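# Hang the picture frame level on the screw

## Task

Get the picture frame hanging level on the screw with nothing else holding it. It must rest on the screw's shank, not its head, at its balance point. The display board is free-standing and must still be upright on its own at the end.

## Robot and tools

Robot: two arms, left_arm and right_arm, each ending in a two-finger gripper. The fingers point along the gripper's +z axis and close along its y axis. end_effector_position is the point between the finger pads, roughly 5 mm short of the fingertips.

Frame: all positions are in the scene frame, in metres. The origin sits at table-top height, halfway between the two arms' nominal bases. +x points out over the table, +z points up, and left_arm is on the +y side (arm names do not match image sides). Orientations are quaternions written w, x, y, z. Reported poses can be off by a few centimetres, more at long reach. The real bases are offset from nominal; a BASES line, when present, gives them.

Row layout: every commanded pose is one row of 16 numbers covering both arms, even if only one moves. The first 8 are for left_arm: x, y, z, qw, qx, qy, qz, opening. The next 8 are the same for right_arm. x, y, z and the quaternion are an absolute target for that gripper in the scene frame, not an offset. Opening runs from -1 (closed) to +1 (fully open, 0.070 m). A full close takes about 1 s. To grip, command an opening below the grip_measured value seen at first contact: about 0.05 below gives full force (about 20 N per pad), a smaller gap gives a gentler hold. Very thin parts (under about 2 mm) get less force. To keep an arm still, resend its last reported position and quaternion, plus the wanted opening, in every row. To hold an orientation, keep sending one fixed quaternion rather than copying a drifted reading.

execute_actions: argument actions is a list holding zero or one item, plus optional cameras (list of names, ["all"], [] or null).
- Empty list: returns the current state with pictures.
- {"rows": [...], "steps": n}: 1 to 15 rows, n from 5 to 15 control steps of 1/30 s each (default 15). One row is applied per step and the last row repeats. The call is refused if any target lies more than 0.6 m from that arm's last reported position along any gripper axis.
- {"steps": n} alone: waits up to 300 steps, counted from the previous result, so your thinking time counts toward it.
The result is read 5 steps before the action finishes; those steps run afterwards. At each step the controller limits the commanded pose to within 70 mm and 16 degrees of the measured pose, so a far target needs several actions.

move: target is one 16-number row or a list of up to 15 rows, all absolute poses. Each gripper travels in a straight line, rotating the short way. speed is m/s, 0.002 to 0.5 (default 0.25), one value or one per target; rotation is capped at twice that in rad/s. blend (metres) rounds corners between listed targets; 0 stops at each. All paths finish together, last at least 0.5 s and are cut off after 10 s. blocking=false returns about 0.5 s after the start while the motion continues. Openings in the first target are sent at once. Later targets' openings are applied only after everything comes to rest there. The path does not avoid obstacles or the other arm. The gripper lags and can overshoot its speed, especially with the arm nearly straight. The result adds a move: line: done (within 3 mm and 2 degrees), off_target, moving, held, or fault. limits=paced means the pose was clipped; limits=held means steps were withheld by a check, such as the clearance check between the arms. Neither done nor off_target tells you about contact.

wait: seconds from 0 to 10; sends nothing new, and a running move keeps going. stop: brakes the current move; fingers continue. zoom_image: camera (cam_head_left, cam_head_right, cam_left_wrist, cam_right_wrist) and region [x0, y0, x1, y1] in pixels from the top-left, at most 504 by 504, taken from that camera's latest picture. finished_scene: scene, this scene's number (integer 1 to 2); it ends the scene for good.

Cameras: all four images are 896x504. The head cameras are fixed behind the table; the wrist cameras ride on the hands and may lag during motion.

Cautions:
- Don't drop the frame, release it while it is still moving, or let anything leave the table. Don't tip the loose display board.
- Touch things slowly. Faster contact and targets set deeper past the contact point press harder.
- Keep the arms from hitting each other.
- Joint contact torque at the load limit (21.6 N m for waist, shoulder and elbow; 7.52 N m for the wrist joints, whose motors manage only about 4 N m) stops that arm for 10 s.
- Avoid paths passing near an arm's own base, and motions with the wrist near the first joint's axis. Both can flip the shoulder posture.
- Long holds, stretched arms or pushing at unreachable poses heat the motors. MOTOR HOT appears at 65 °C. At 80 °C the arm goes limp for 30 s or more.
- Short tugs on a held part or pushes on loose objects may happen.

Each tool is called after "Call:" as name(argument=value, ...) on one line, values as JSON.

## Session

Call:
execute_actions(actions=[], cameras=["all"])

Call:
zoom_image(camera="cam_head_right", region=[402, 20, 506, 100])

Call:
zoom_image(camera="cam_head_left", region=[420, 20, 524, 100])

Scene clock: 0.00 s of 4500.00 s.
left_arm: end_effector_position=(+0.4202, +0.3387, +0.3327) grip_measured=+0.98 end_effector_quat_wxyz=(+0.569, -0.093, +0.773, -0.263) | right_arm: end_effector_position=(+0.0592, +0.1070, +0.2848) grip_measured=+0.98 end_effector_quat_wxyz=(-0.315, +0.854, -0.247, -0.332)
Joint positions: left_arm=[0.682 1.54 -1.063 -1.578 0.957 1.346 0.069] | right_arm=[1.098 1.584 -1.251 0.984 0.989 -1.935 0.069]
Joint torques (N m): no reading
Motor temperatures (°C): left_arm=[30 31 32 32 35 30] | right_arm=[29 30 33 34 38 31]
Hand target: left_arm +0.4202, +0.3387, +0.3327; +0.569, -0.093, +0.773, -0.263 | right_arm +0.0592, +0.1070, +0.2848; -0.315, +0.854, -0.247, -0.332
camera_calibration:
cam_left_wrist: T_world_to_cam=[[-0.138706, -0.855818, 0.498333, 0.185907], [-0.798703, -0.200837, -0.56722, 0.592892], [0.585521, -0.476697, -0.655687, 0.255288], [0, 0, 0, 1]] pos_world=[0.349855, 0.399872, 0.411046]
cam_right_wrist: T_world_to_cam=[[0.659874, 0.664269, 0.351161, -0.209506], [0.748517, -0.621891, -0.230161, 0.0814786], [0.0654945, 0.414727, -0.907586, 0.32858], [0, 0, 0, 1]] pos_world=[0.0557395, 0.0535684, 0.390538]

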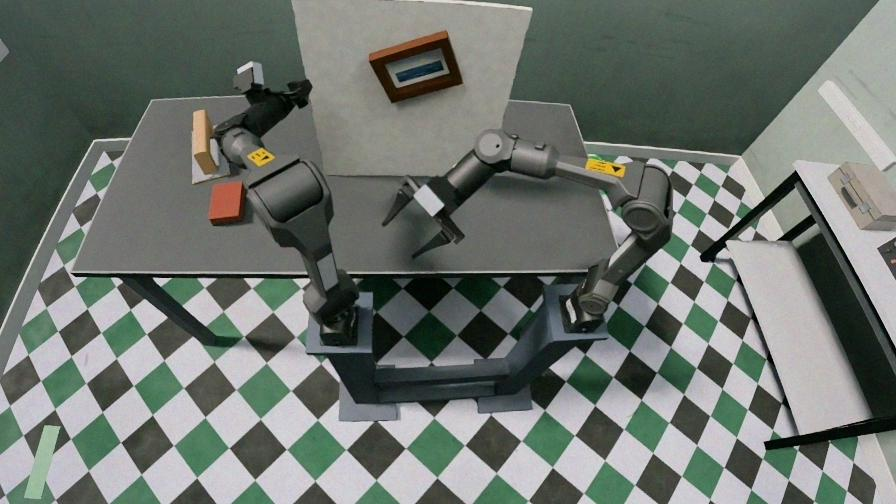

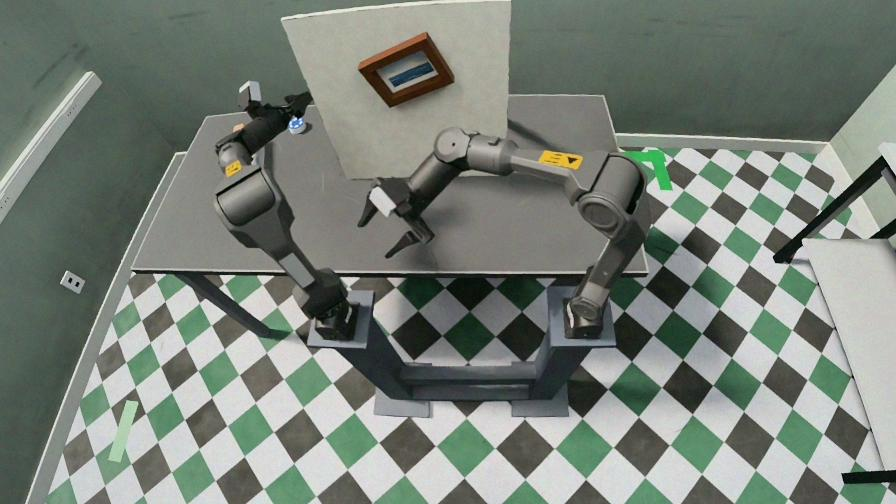

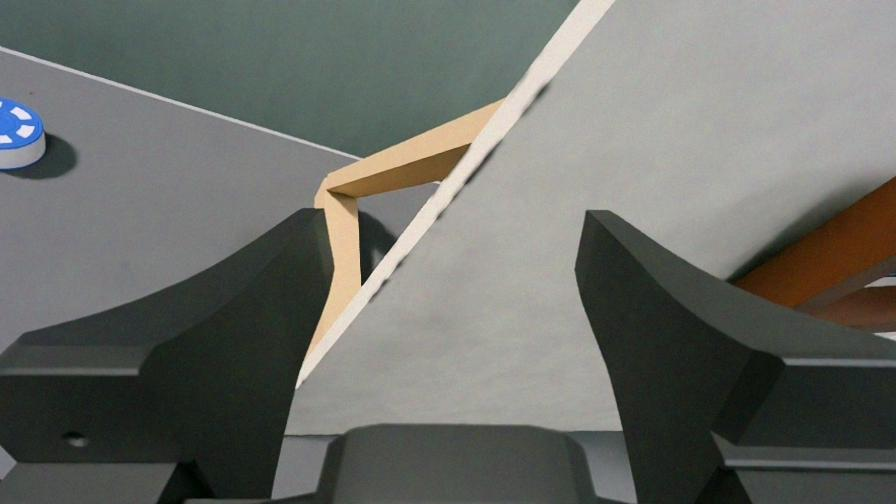

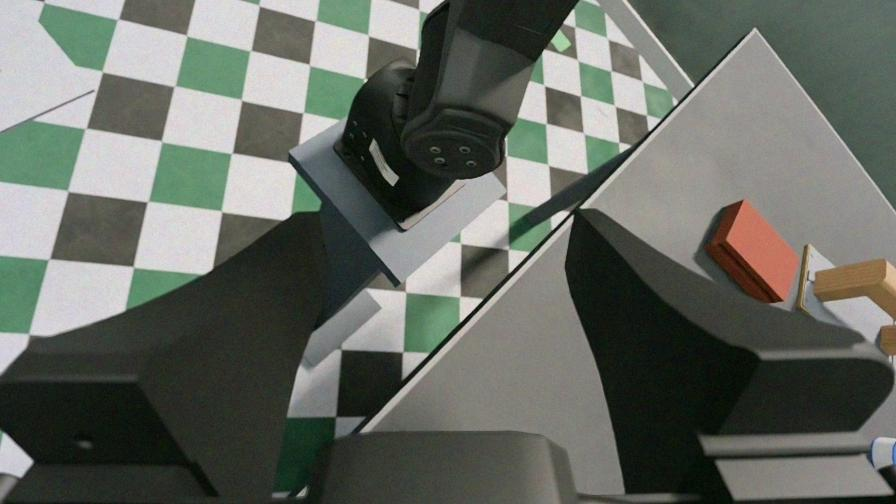

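Scaled by 4.846 from the camera's 896x504 image, which has a finer 1280x720 frame.

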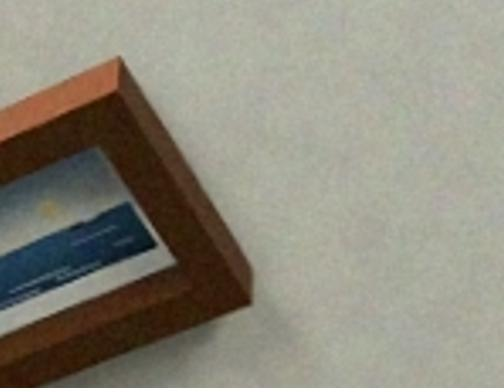

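Scaled by 4.846 from the camera's 896x504 image, which has a finer 1280x720 frame.

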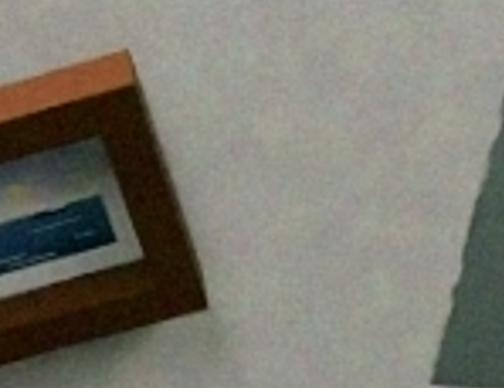

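Call:
zoom_image(camera="cam_head_left", region=[363, 22, 467, 106])

Call:
zoom_image(camera="cam_head_right", region=[353, 26, 457, 110])

Scaled by 4.846 from the camera's 896x504 image, which has a finer 1280x720 frame.

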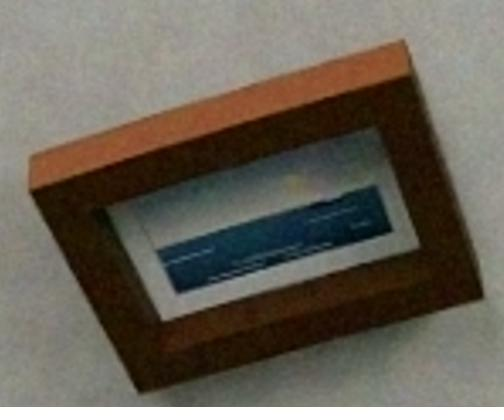

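Scaled by 4.846 from the camera's 896x504 image, which has a finer 1280x720 frame.

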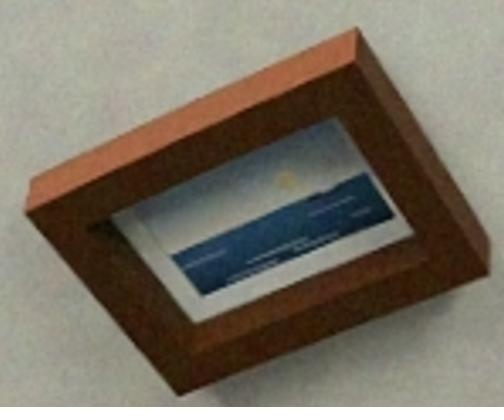

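Call:
move(target=[0.430, 0.232, 0.394, 0.5814, 0.2974, 0.7180, -0.2408, -1, 0.40, -0.12, 0.40, 0.5814, -0.2974, 0.7180, 0.2408, -1], speed=0.45)

Scene clock: 5.03 s of 4500.00 s.
left_arm: end_effector_position=(+0.4300, +0.2315, +0.3943) grip_measured=-1.00 end_effector_quat_wxyz=(+0.586, +0.288, +0.722, -0.228) | right_arm: end_effector_position=(+0.4002, -0.1201, +0.4001) grip_measured=-1.00 end_effector_quat_wxyz=(+0.581, -0.297, +0.718, +0.240)
Joint positions: left_arm=[0.496 1.62 -1.401 -1.394 1.223 1.644 0] | right_arm=[0.154 1.383 -1.169 1.391 0.65 -1.505 0]
Joint torques (N m): left_arm=[0.37 -5.37 -2.73 -0.77 0.06 -0.05] | right_arm=[0.72 -4.39 -4.1 0.73 0.05 -0.12]
Motor temperatures (°C): left_arm=[30 31 32 32 35 30] | right_arm=[29 30 33 34 38 31]
Hand target: left_arm +0.4301, +0.2317, +0.3939; +0.586, +0.288, +0.722, -0.228 | right_arm +0.4000, -0.1200, +0.4000; +0.581, -0.297, +0.718, +0.241
Off the commanded pose: left_arm 0.001 m, 2 deg | right_arm 0.000 m, 0 deg.
joint sent to its limit (left arm) — joint 5 (wrist pitch), upper limit.
Kept back: nothing.
move: done
camera_calibration:
cam_left_wrist: T_world_to_cam=[[-0.668358, -0.743469, -0.0235069, 0.472315], [-0.525034, 0.493906, -0.693106, 0.385343], [0.526913, -0.450901, -0.720452, 0.283612], [0, 0, 0, 1]] pos_world=[0.368554, 0.288709, 0.482515]
cam_right_wrist: T_world_to_cam=[[0.693367, -0.719708, -0.035538, -0.349071], [-0.564822, -0.512201, -0.647013, 0.417055], [0.447458, 0.46869, -0.76165, 0.300309], [0, 0, 0, 1]] pos_world=[0.343221, -0.178365, 0.486165]

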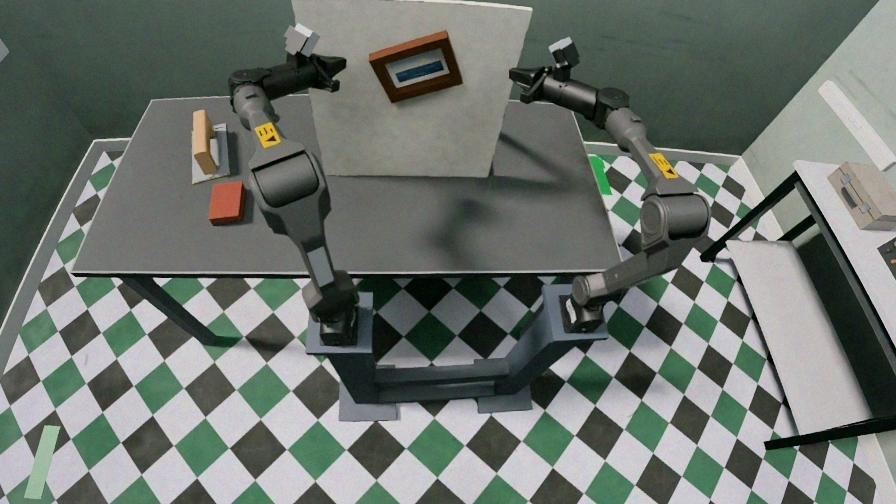

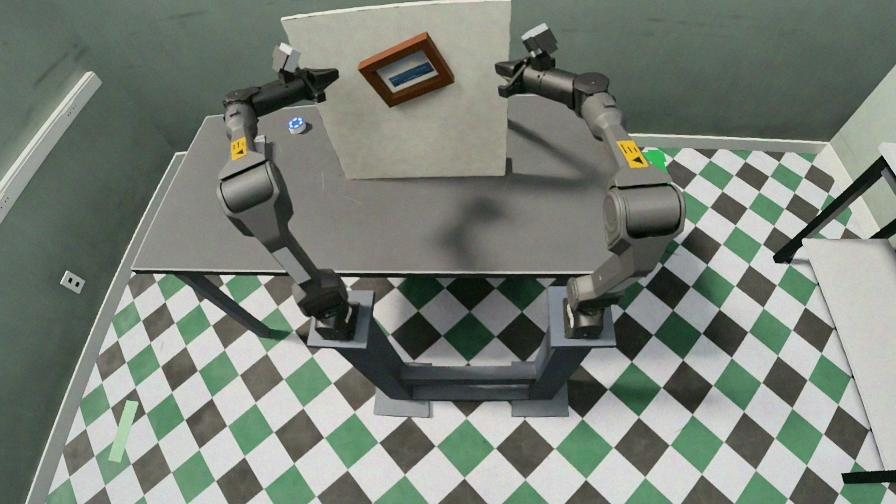

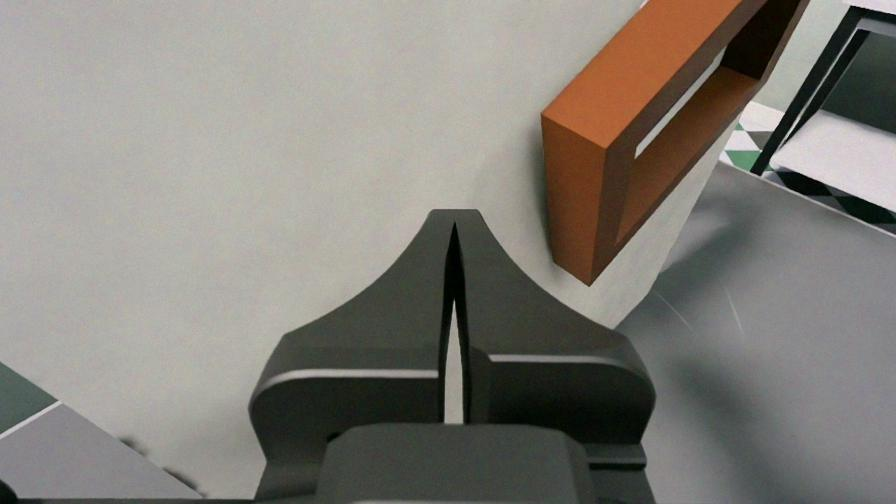

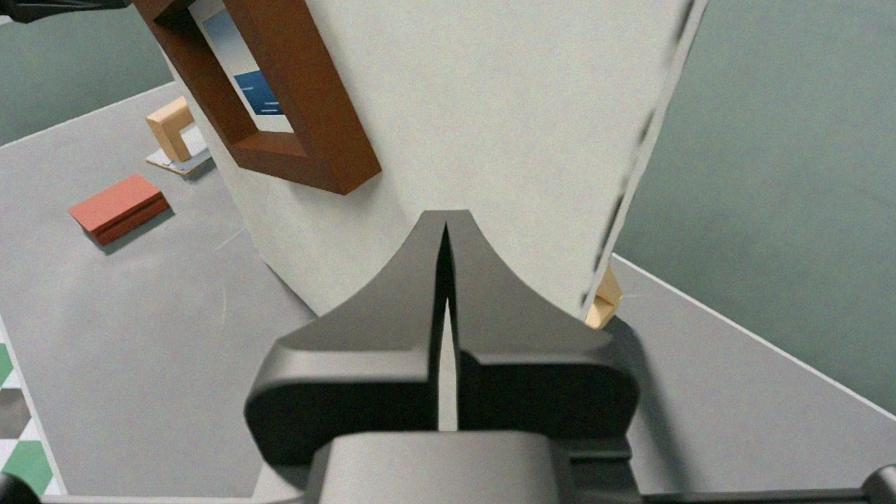

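Call:
move(target=[[0.437,0.185,0.39,0.586,0.288,0.722,-0.228,-1,0.4,-0.12,0.4,0.5814,-0.2974,0.718,0.2408,-1],[0.437,0.16,0.39,0.586,0.288,0.722,-0.228,-1,0.4,-0.12,0.4,0.5814,-0.2974,0.718,0.2408,-1],[0.436,0.195,0.39,0.586,0.288,0.722,-0.228,-1,0.4,-0.12,0.4,0.5814,-0.2974,0.718,0.2408,-1]], speed=[0.15,0.04,0.05])

Call:
zoom_image(camera="cam_head_left", region=[363, 22, 467, 106])

Call:
zoom_image(camera="cam_head_right", region=[353, 26, 457, 110])

Scene clock: 9.10 s of 4500.00 s.
left_arm: end_effector_position=(+0.4360, +0.1953, +0.3902) grip_measured=-1.00 end_effector_quat_wxyz=(+0.586, +0.288, +0.722, -0.228) | right_arm: end_effector_position=(+0.4002, -0.1201, +0.4002) grip_measured=-1.00 end_effector_quat_wxyz=(+0.582, -0.297, +0.718, +0.240)
Joint positions: left_arm=[0.377 1.586 -1.344 -1.413 1.103 1.648 0] | right_arm=[0.154 1.383 -1.169 1.392 0.65 -1.506 0]
Joint torques (N m): left_arm=[-0.63 -5.64 -3.19 -0.71 -0.14 0.01] | right_arm=[0.67 -5.52 -3.85 0.72 0.03 -0.12]
Motor temperatures (°C): left_arm=[30 31 32 32 35 29] | right_arm=[29 30 33 34 38 31]
Hand target: left_arm +0.4360, +0.1950, +0.3900; +0.586, +0.288, +0.722, -0.228 | right_arm +0.4000, -0.1200, +0.4000; +0.581, -0.297, +0.718, +0.241
Off the commanded pose: left_arm 0.000 m, 0 deg | right_arm 0.000 m, 0 deg.
Kept back: nothing.
move: done
camera_calibration:
cam_left_wrist: T_world_to_cam=[[-0.667849, -0.743929, -0.0233734, 0.449081], [-0.525019, 0.493121, -0.693677, 0.403884], [0.527572, -0.451, -0.719907, 0.260714], [0, 0, 0, 1]] pos_world=[0.37442, 0.252503, 0.478351]
cam_right_wrist: T_world_to_cam=[[0.693435, -0.71965, -0.0353807, -0.349142], [-0.564468, -0.512077, -0.64742, 0.417184], [0.447798, 0.468915, -0.761312, 0.300135], [0, 0, 0, 1]] pos_world=[0.343195, -0.178368, 0.486237]

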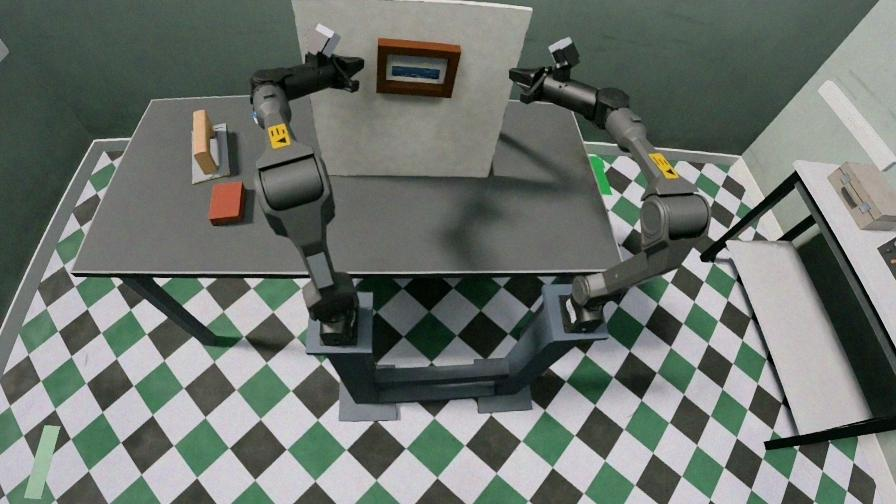

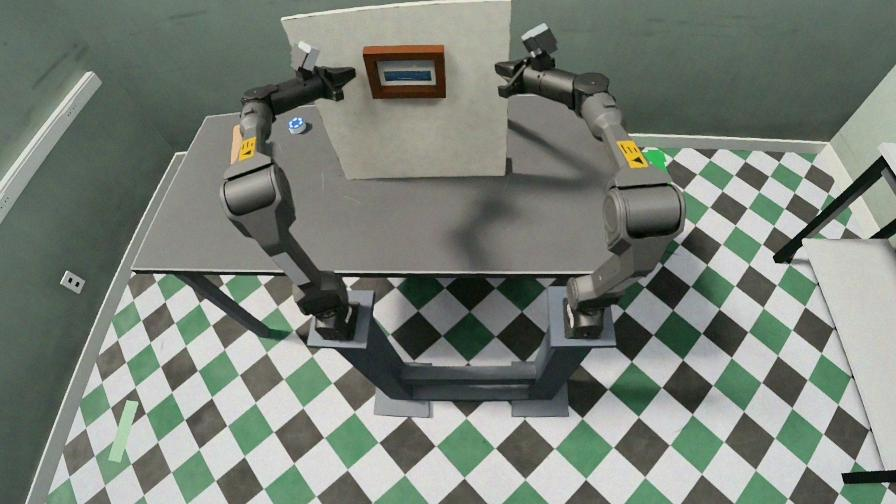

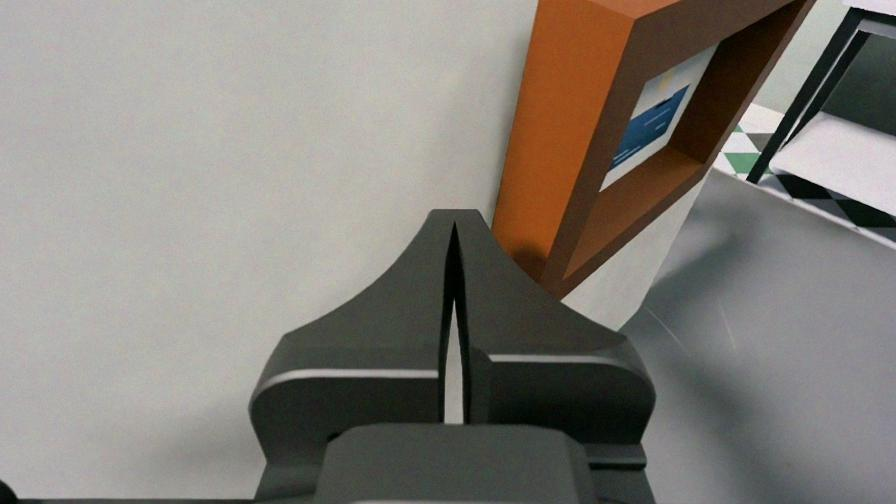

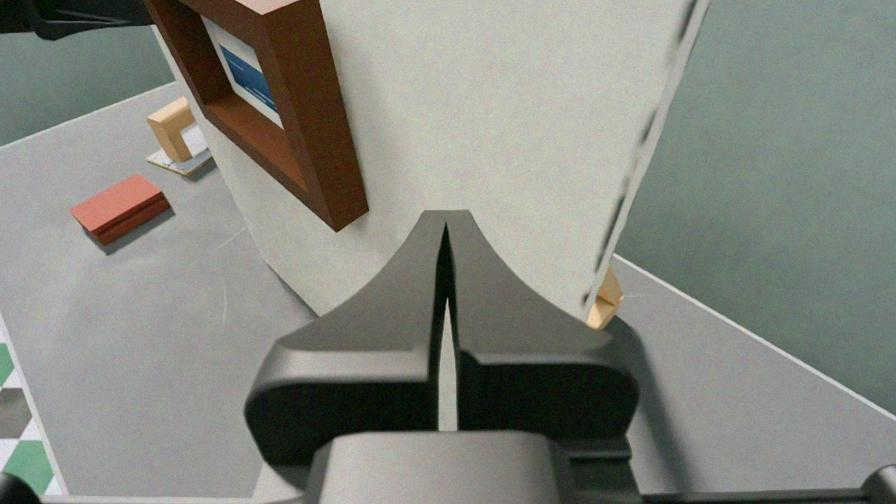

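Scaled by 4.846 from the camera's 896x504 image, which has a finer 1280x720 frame.

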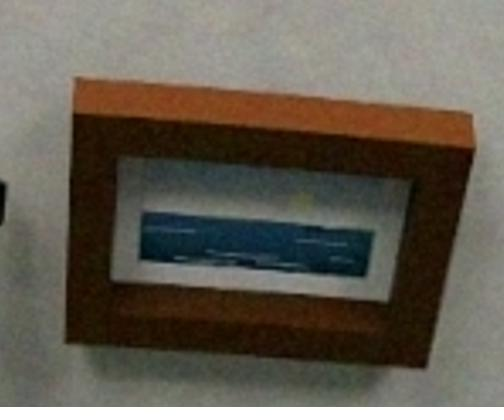

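Scaled by 4.846 from the camera's 896x504 image, which has a finer 1280x720 frame.

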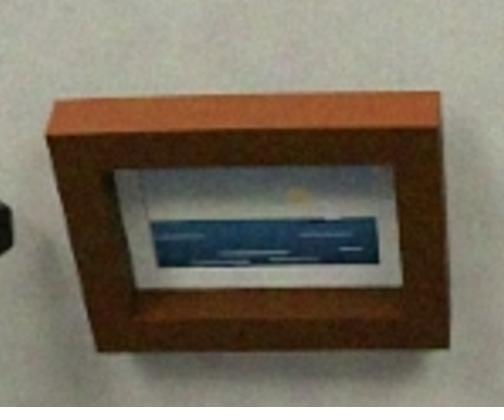

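Call:
zoom_image(camera="cam_head_left", region=[326, 120, 500, 200])

Call:
zoom_image(camera="cam_head_right", region=[340, 120, 514, 200])

Call:
zoom_image(camera="cam_head_right", region=[353, 26, 457, 110])

Scaled by 2.897 from the camera's 896x504 image, which has a finer 1280x720 frame.

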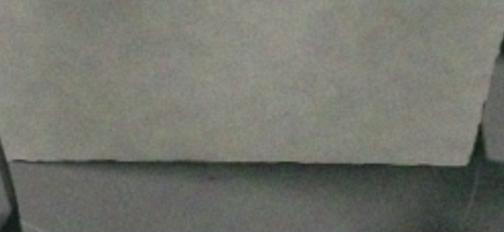

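Scaled by 2.897 from the camera's 896x504 image, which has a finer 1280x720 frame.

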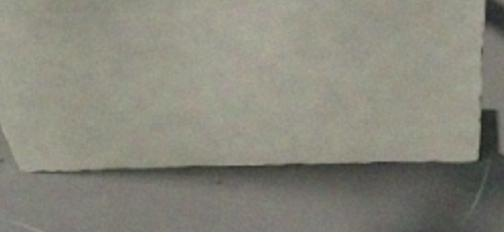

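Scaled by 4.846 from the camera's 896x504 image, which has a finer 1280x720 frame.

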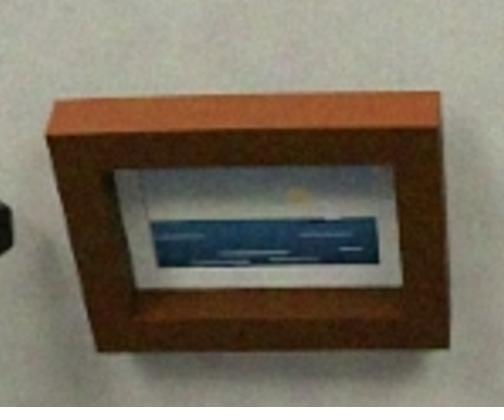

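Call:
move(target=[0.436,0.195,0.39,0.586,0.288,0.722,-0.228,-1,0.433,-0.035,0.395,0.5814,-0.2974,0.718,0.2408,-1], speed=[0.15], cameras=["cam_right_wrist", "cam_head_left", "cam_head_right"])

Call:
zoom_image(camera="cam_head_left", region=[370, 0, 538, 40])

Call:
zoom_image(camera="cam_head_right", region=[310, 0, 478, 40])

Call:
zoom_image(camera="cam_right_wrist", region=[150, 0, 550, 320])

Call:
zoom_image(camera="cam_head_right", region=[400, 26, 504, 110])

Call:
zoom_image(camera="cam_head_left", region=[420, 26, 524, 110])

Scene clock: 15.13 s of 4500.00 s.
left_arm: end_effector_position=(+0.4359, +0.1949, +0.3902) grip_measured=-1.00 end_effector_quat_wxyz=(+0.586, +0.288, +0.722, -0.229) | right_arm: end_effector_position=(+0.4332, -0.0347, +0.3949) grip_measured=-1.00 end_effector_quat_wxyz=(+0.581, -0.297, +0.718, +0.241)
Joint positions: left_arm=[0.376 1.586 -1.344 -1.413 1.103 1.648 0] | right_arm=[0.433 1.578 -1.353 1.348 0.377 -1.414 0]
Joint torques (N m): left_arm=[-0.76 -7.14 -2.22 -0.95 -0.13 -0.17] | right_arm=[-0.42 -7.17 -4.03 0.45 -0.02 -0.13]
Motor temperatures (°C): left_arm=[30 31 32 32 35 29] | right_arm=[29 30 33 34 38 31]
Hand target: left_arm +0.4360, +0.1950, +0.3900; +0.586, +0.288, +0.722, -0.228 | right_arm +0.4330, -0.0350, +0.3950; +0.581, -0.297, +0.718, +0.241
Off the commanded pose: left_arm 0.000 m, 0 deg | right_arm 0.000 m, 0 deg.
Kept back: nothing.
move: done
camera_calibration:
cam_right_wrist: T_world_to_cam=[[0.693826, -0.719266, -0.0355271, -0.310869], [-0.56445, -0.512524, -0.647083, 0.476015], [0.447216, 0.469016, -0.761592, 0.241669], [0, 0, 0, 1]] pos_world=[0.376297, -0.0929745, 0.481029]
Images, in order (width x height): cam_head_left 896x504, cam_head_right 896x504, cam_right_wrist 896x504.

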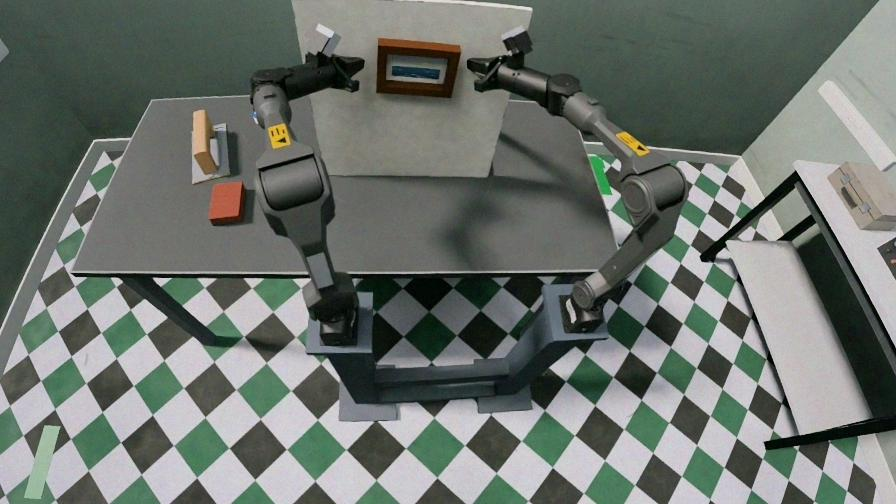

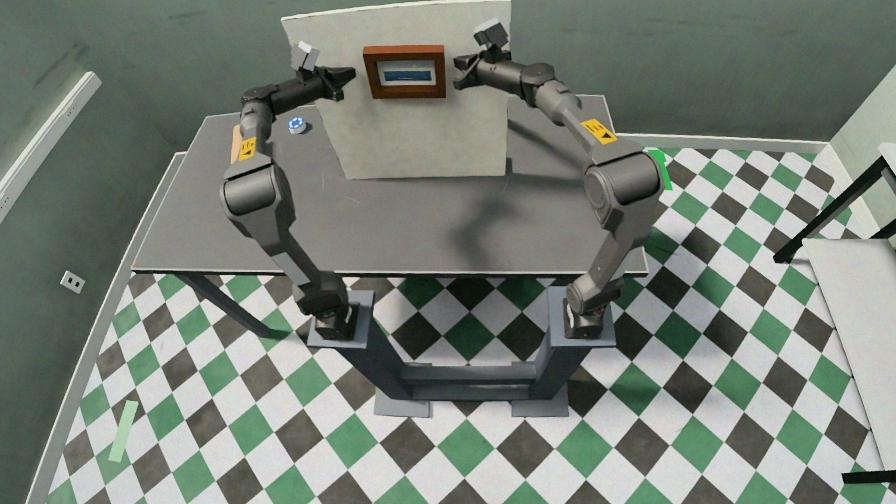

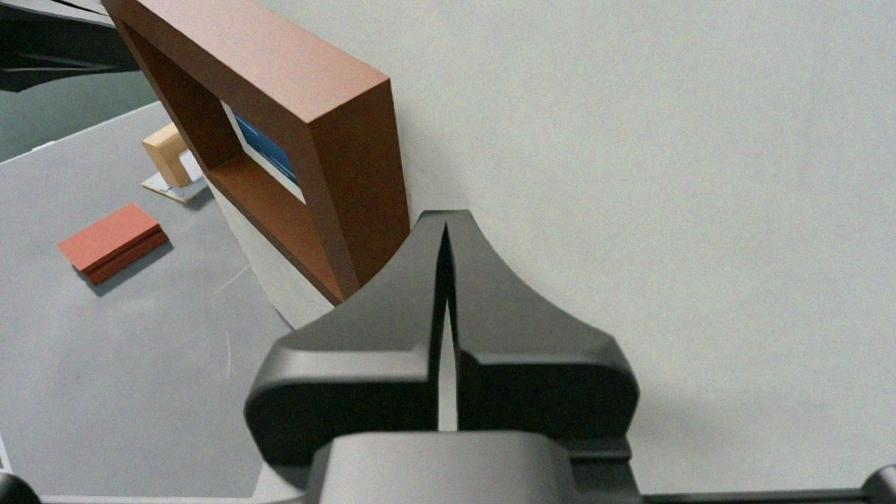

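Scaled by 3.000 from the camera's 896x504 image, which has a finer 1280x720 frame.

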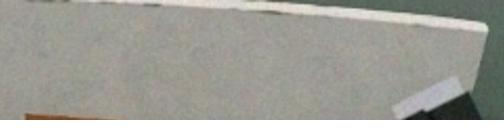

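Scaled by 3.000 from the camera's 896x504 image, which has a finer 1280x720 frame.

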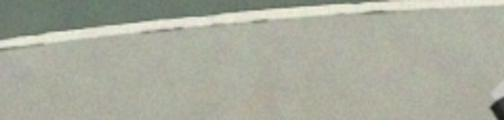

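Scaled by 1.260 from the camera's 896x504 image, which has a finer 1280x720 frame.

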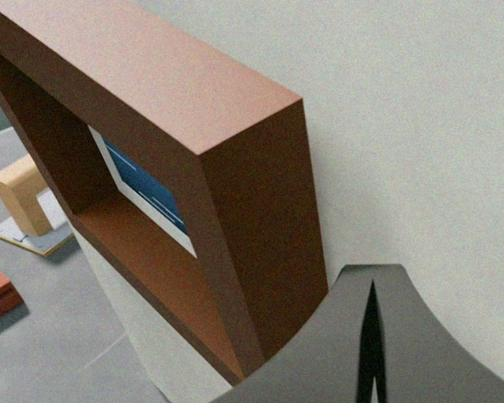

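Scaled by 4.846 from the camera's 896x504 image, which has a finer 1280x720 frame.

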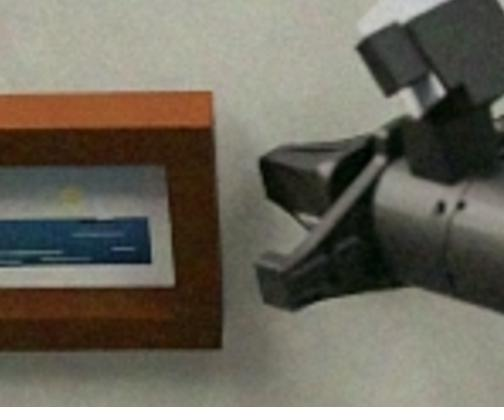

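Scaled by 4.846 from the camera's 896x504 image, which has a finer 1280x720 frame.

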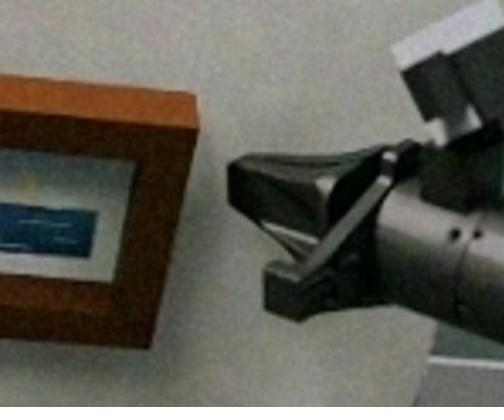

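Call:
move(target=[[0.436,0.195,0.39,0.586,0.288,0.722,-0.228,-1,0.433,-0.026,0.404,0.5814,-0.2974,0.718,0.2408,-1],[0.436,0.195,0.39,0.586,0.288,0.722,-0.228,-1,0.433,-0.013,0.404,0.5814,-0.2974,0.718,0.2408,-1]], speed=[0.1,0.035], blend=0.004, cameras=["cam_right_wrist", "cam_head_left", "cam_head_right"])

Call:
zoom_image(camera="cam_head_left", region=[363, 22, 467, 106])

Call:
zoom_image(camera="cam_head_right", region=[353, 26, 457, 110])

Call:
zoom_image(camera="cam_head_right", region=[400, 26, 504, 110])

Call:
zoom_image(camera="cam_head_left", region=[420, 26, 524, 110])

Scene clock: 18.63 s of 4500.00 s.
left_arm: end_effector_position=(+0.4359, +0.1949, +0.3902) grip_measured=-1.00 end_effector_quat_wxyz=(+0.586, +0.288, +0.722, -0.229) | right_arm: end_effector_position=(+0.4337, -0.0141, +0.4040) grip_measured=-1.00 end_effector_quat_wxyz=(+0.582, -0.296, +0.718, +0.240)
Joint positions: left_arm=[0.376 1.586 -1.344 -1.413 1.103 1.648 0] | right_arm=[0.497 1.609 -1.425 1.195 0.325 -1.243 0]
Joint torques (N m): left_arm=[-0.59 -7.07 -2.24 -0.94 -0.18 -0.16] | right_arm=[3.45 -5.52 -5.34 0.56 0.33 0.05]
Motor temperatures (°C): left_arm=[30 31 32 32 35 29] | right_arm=[29 30 33 34 38 31]
Hand target: left_arm +0.4360, +0.1950, +0.3900; +0.586, +0.288, +0.722, -0.228 | right_arm +0.4330, -0.0130, +0.4040; +0.581, -0.297, +0.718, +0.241
Off the commanded pose: left_arm 0.000 m, 0 deg | right_arm 0.001 m, 0 deg.
Kept back: nothing.
move: done
camera_calibration:
cam_right_wrist: T_world_to_cam=[[0.691501, -0.72153, -0.0349306, -0.295276], [-0.565742, -0.510861, -0.647268, 0.493324], [0.449179, 0.467348, -0.761461, 0.237733], [0, 0, 0, 1]] pos_world=[0.376493, -0.0721352, 0.490023]
Images, in order (width x height): cam_head_left 896x504, cam_head_right 896x504, cam_right_wrist 896x504.

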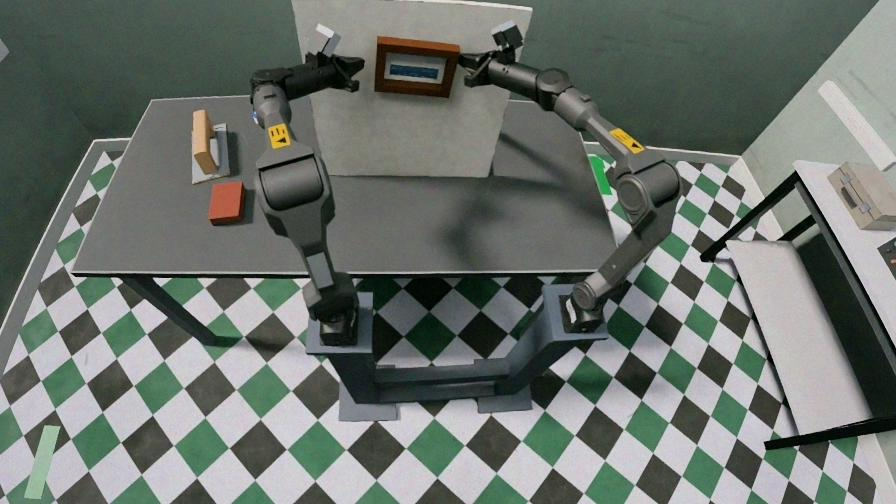

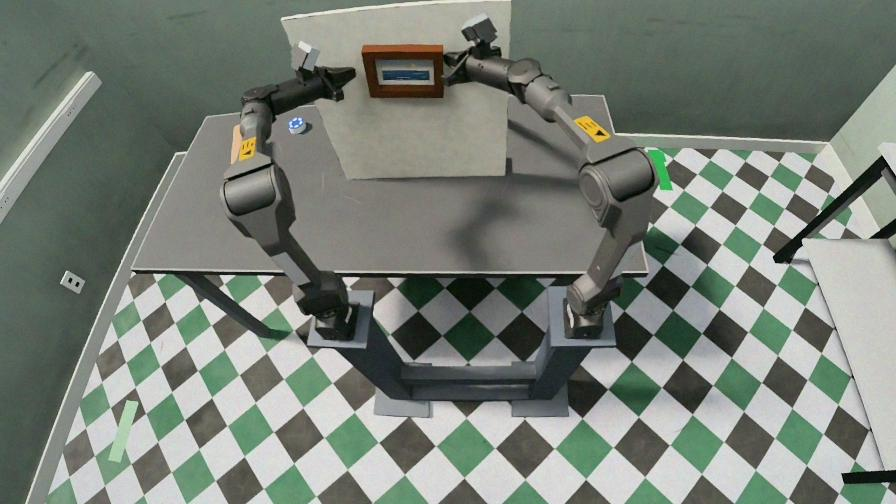

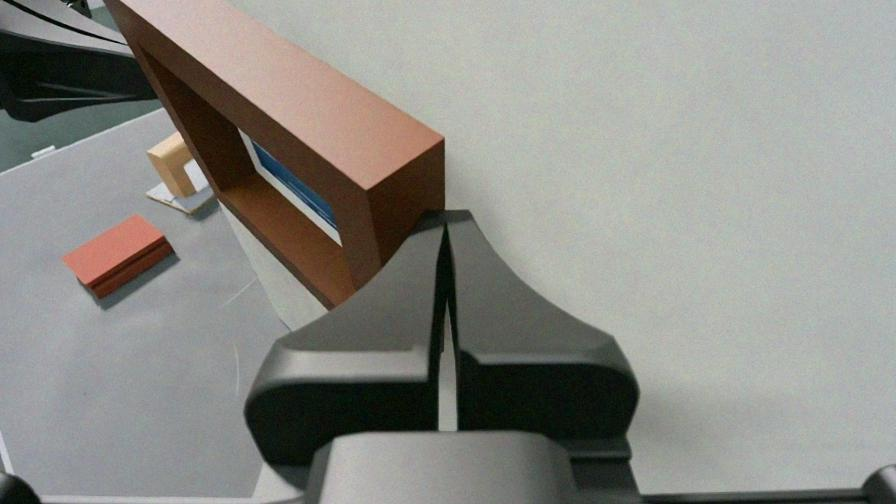

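Scaled by 4.846 from the camera's 896x504 image, which has a finer 1280x720 frame.

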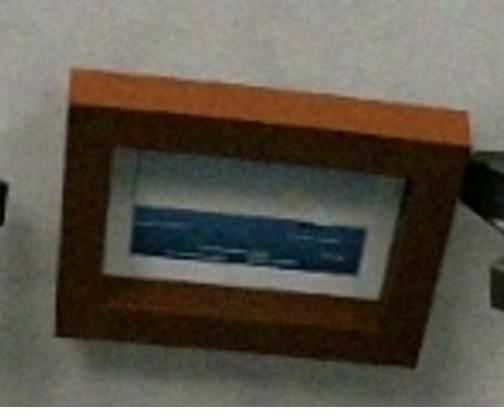

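Scaled by 4.846 from the camera's 896x504 image, which has a finer 1280x720 frame.

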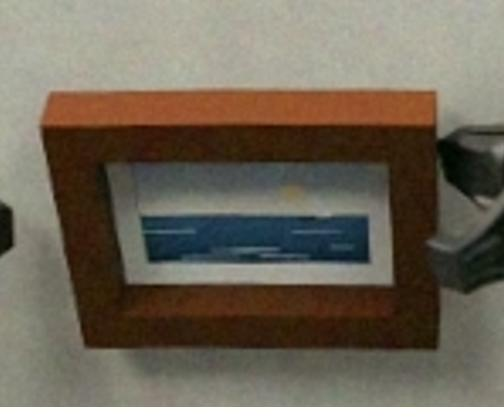

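Scaled by 4.846 from the camera's 896x504 image, which has a finer 1280x720 frame.

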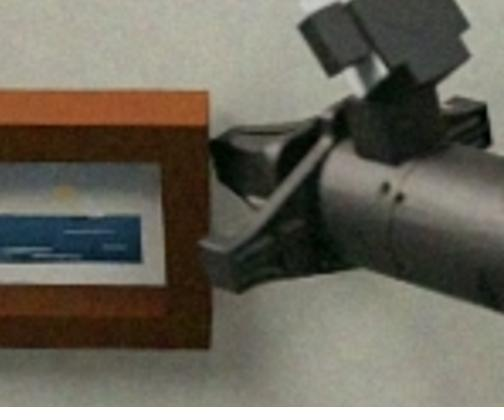

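Scaled by 4.846 from the camera's 896x504 image, which has a finer 1280x720 frame.

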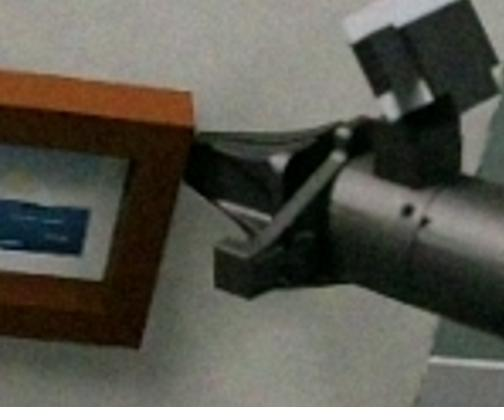

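Call:
move(target=[[0.436,0.195,0.39,0.586,0.288,0.722,-0.228,-1,0.433,-0.0105,0.404,0.5814,-0.2974,0.718,0.2408,-1],[0.436,0.195,0.39,0.586,0.288,0.722,-0.228,-1,0.432,-0.035,0.402,0.5814,-0.2974,0.718,0.2408,-1]], speed=[0.03,0.05], cameras=["cam_right_wrist", "cam_head_left", "cam_head_right", "cam_left_wrist"])

Call:
zoom_image(camera="cam_head_left", region=[363, 22, 467, 106])

Call:
zoom_image(camera="cam_head_right", region=[353, 26, 457, 110])

Scene clock: 20.77 s of 4500.00 s.
left_arm: end_effector_position=(+0.4359, +0.1949, +0.3902) grip_measured=-1.00 end_effector_quat_wxyz=(+0.586, +0.288, +0.722, -0.229) | right_arm: end_effector_position=(+0.4321, -0.0354, +0.4020) grip_measured=-1.00 end_effector_quat_wxyz=(+0.581, -0.297, +0.718, +0.241)
Joint positions: left_arm=[0.376 1.586 -1.344 -1.413 1.103 1.648 0] | right_arm=[0.432 1.572 -1.375 1.283 0.385 -1.344 0]
Joint torques (N m): left_arm=[-0.83 -7.11 -2.28 -0.89 -0.16 -0.15] | right_arm=[0.68 -6.5 -4.28 0.24 -0.27 0.21]
Motor temperatures (°C): left_arm=[30 31 32 32 35 29] | right_arm=[29 30 33 34 38 31]
Hand target: left_arm +0.4360, +0.1950, +0.3900; +0.586, +0.288, +0.722, -0.228 | right_arm +0.4320, -0.0350, +0.4020; +0.581, -0.297, +0.718, +0.241
Off the commanded pose: left_arm 0.000 m, 0 deg | right_arm 0.000 m, 0 deg.
Kept back: nothing.
move: done
camera_calibration:
cam_left_wrist: T_world_to_cam=[[-0.668498, -0.743346, -0.0233734, 0.448946], [-0.524588, 0.493579, -0.693677, 0.403775], [0.527179, -0.45146, -0.719907, 0.260824], [0, 0, 0, 1]] pos_world=[0.374434, 0.252179, 0.478351]
cam_right_wrist: T_world_to_cam=[[0.693684, -0.719388, -0.0358196, -0.310149], [-0.56463, -0.512233, -0.647156, 0.479706], [0.447208, 0.469147, -0.761516, 0.247807], [0, 0, 0, 1]] pos_world=[0.375181, -0.0936543, 0.488044]

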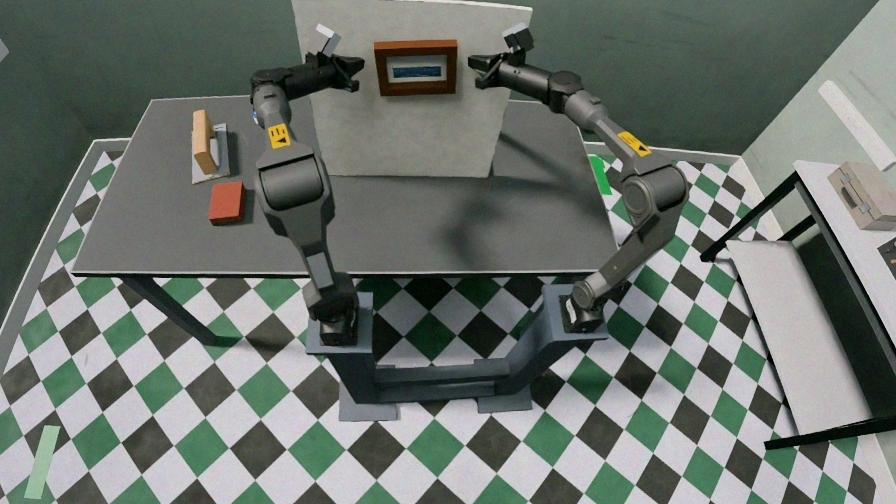

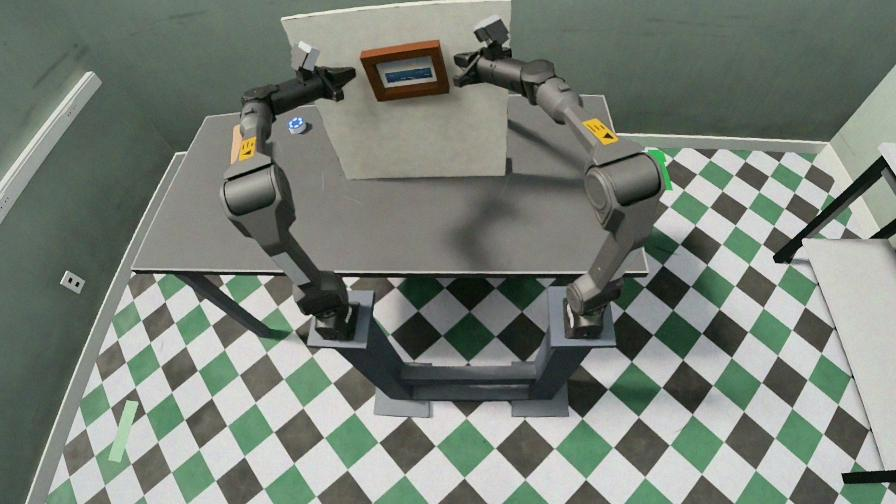

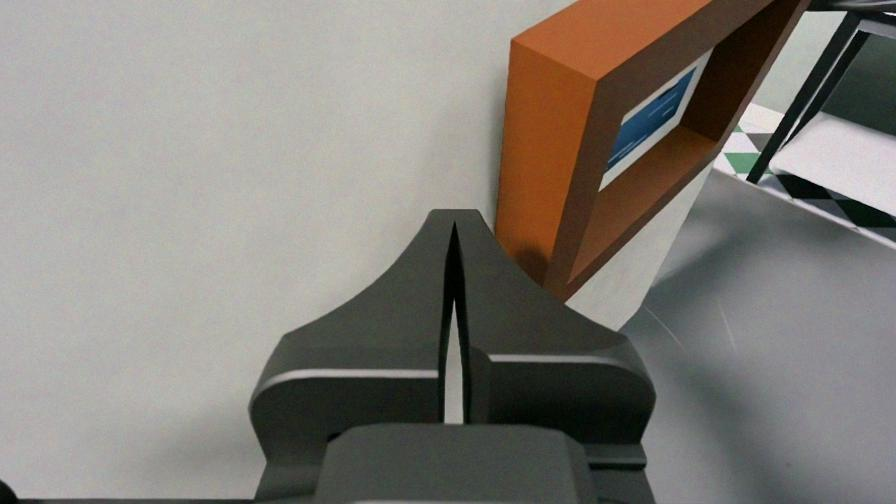

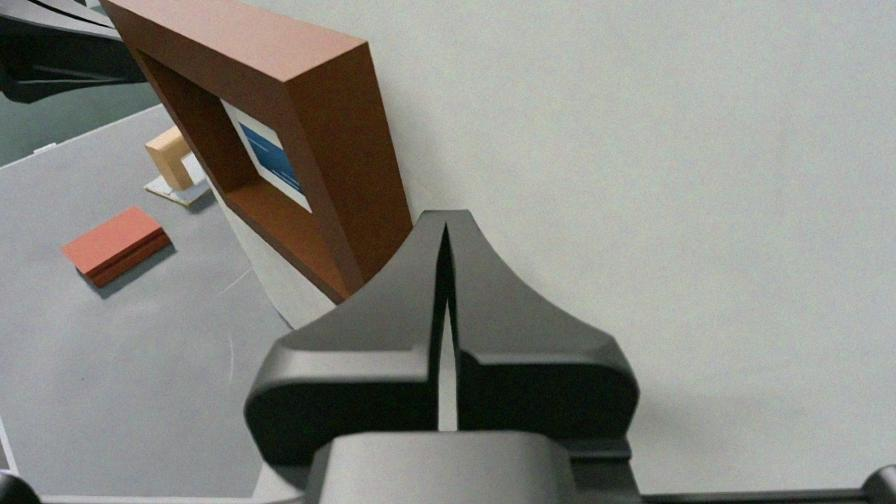

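Scaled by 4.846 from the camera's 896x504 image, which has a finer 1280x720 frame.

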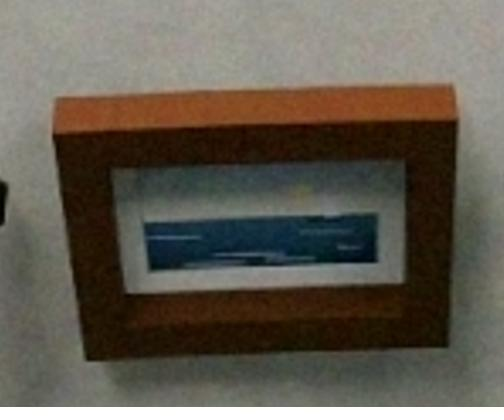

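Scaled by 4.846 from the camera's 896x504 image, which has a finer 1280x720 frame.

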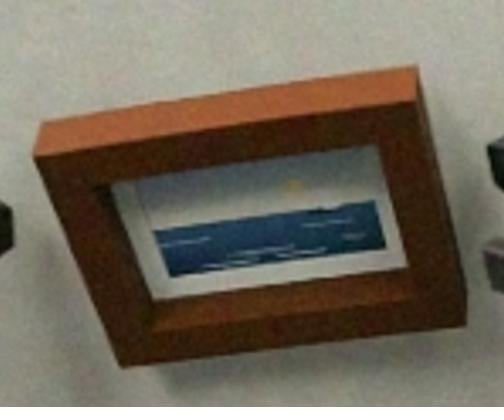

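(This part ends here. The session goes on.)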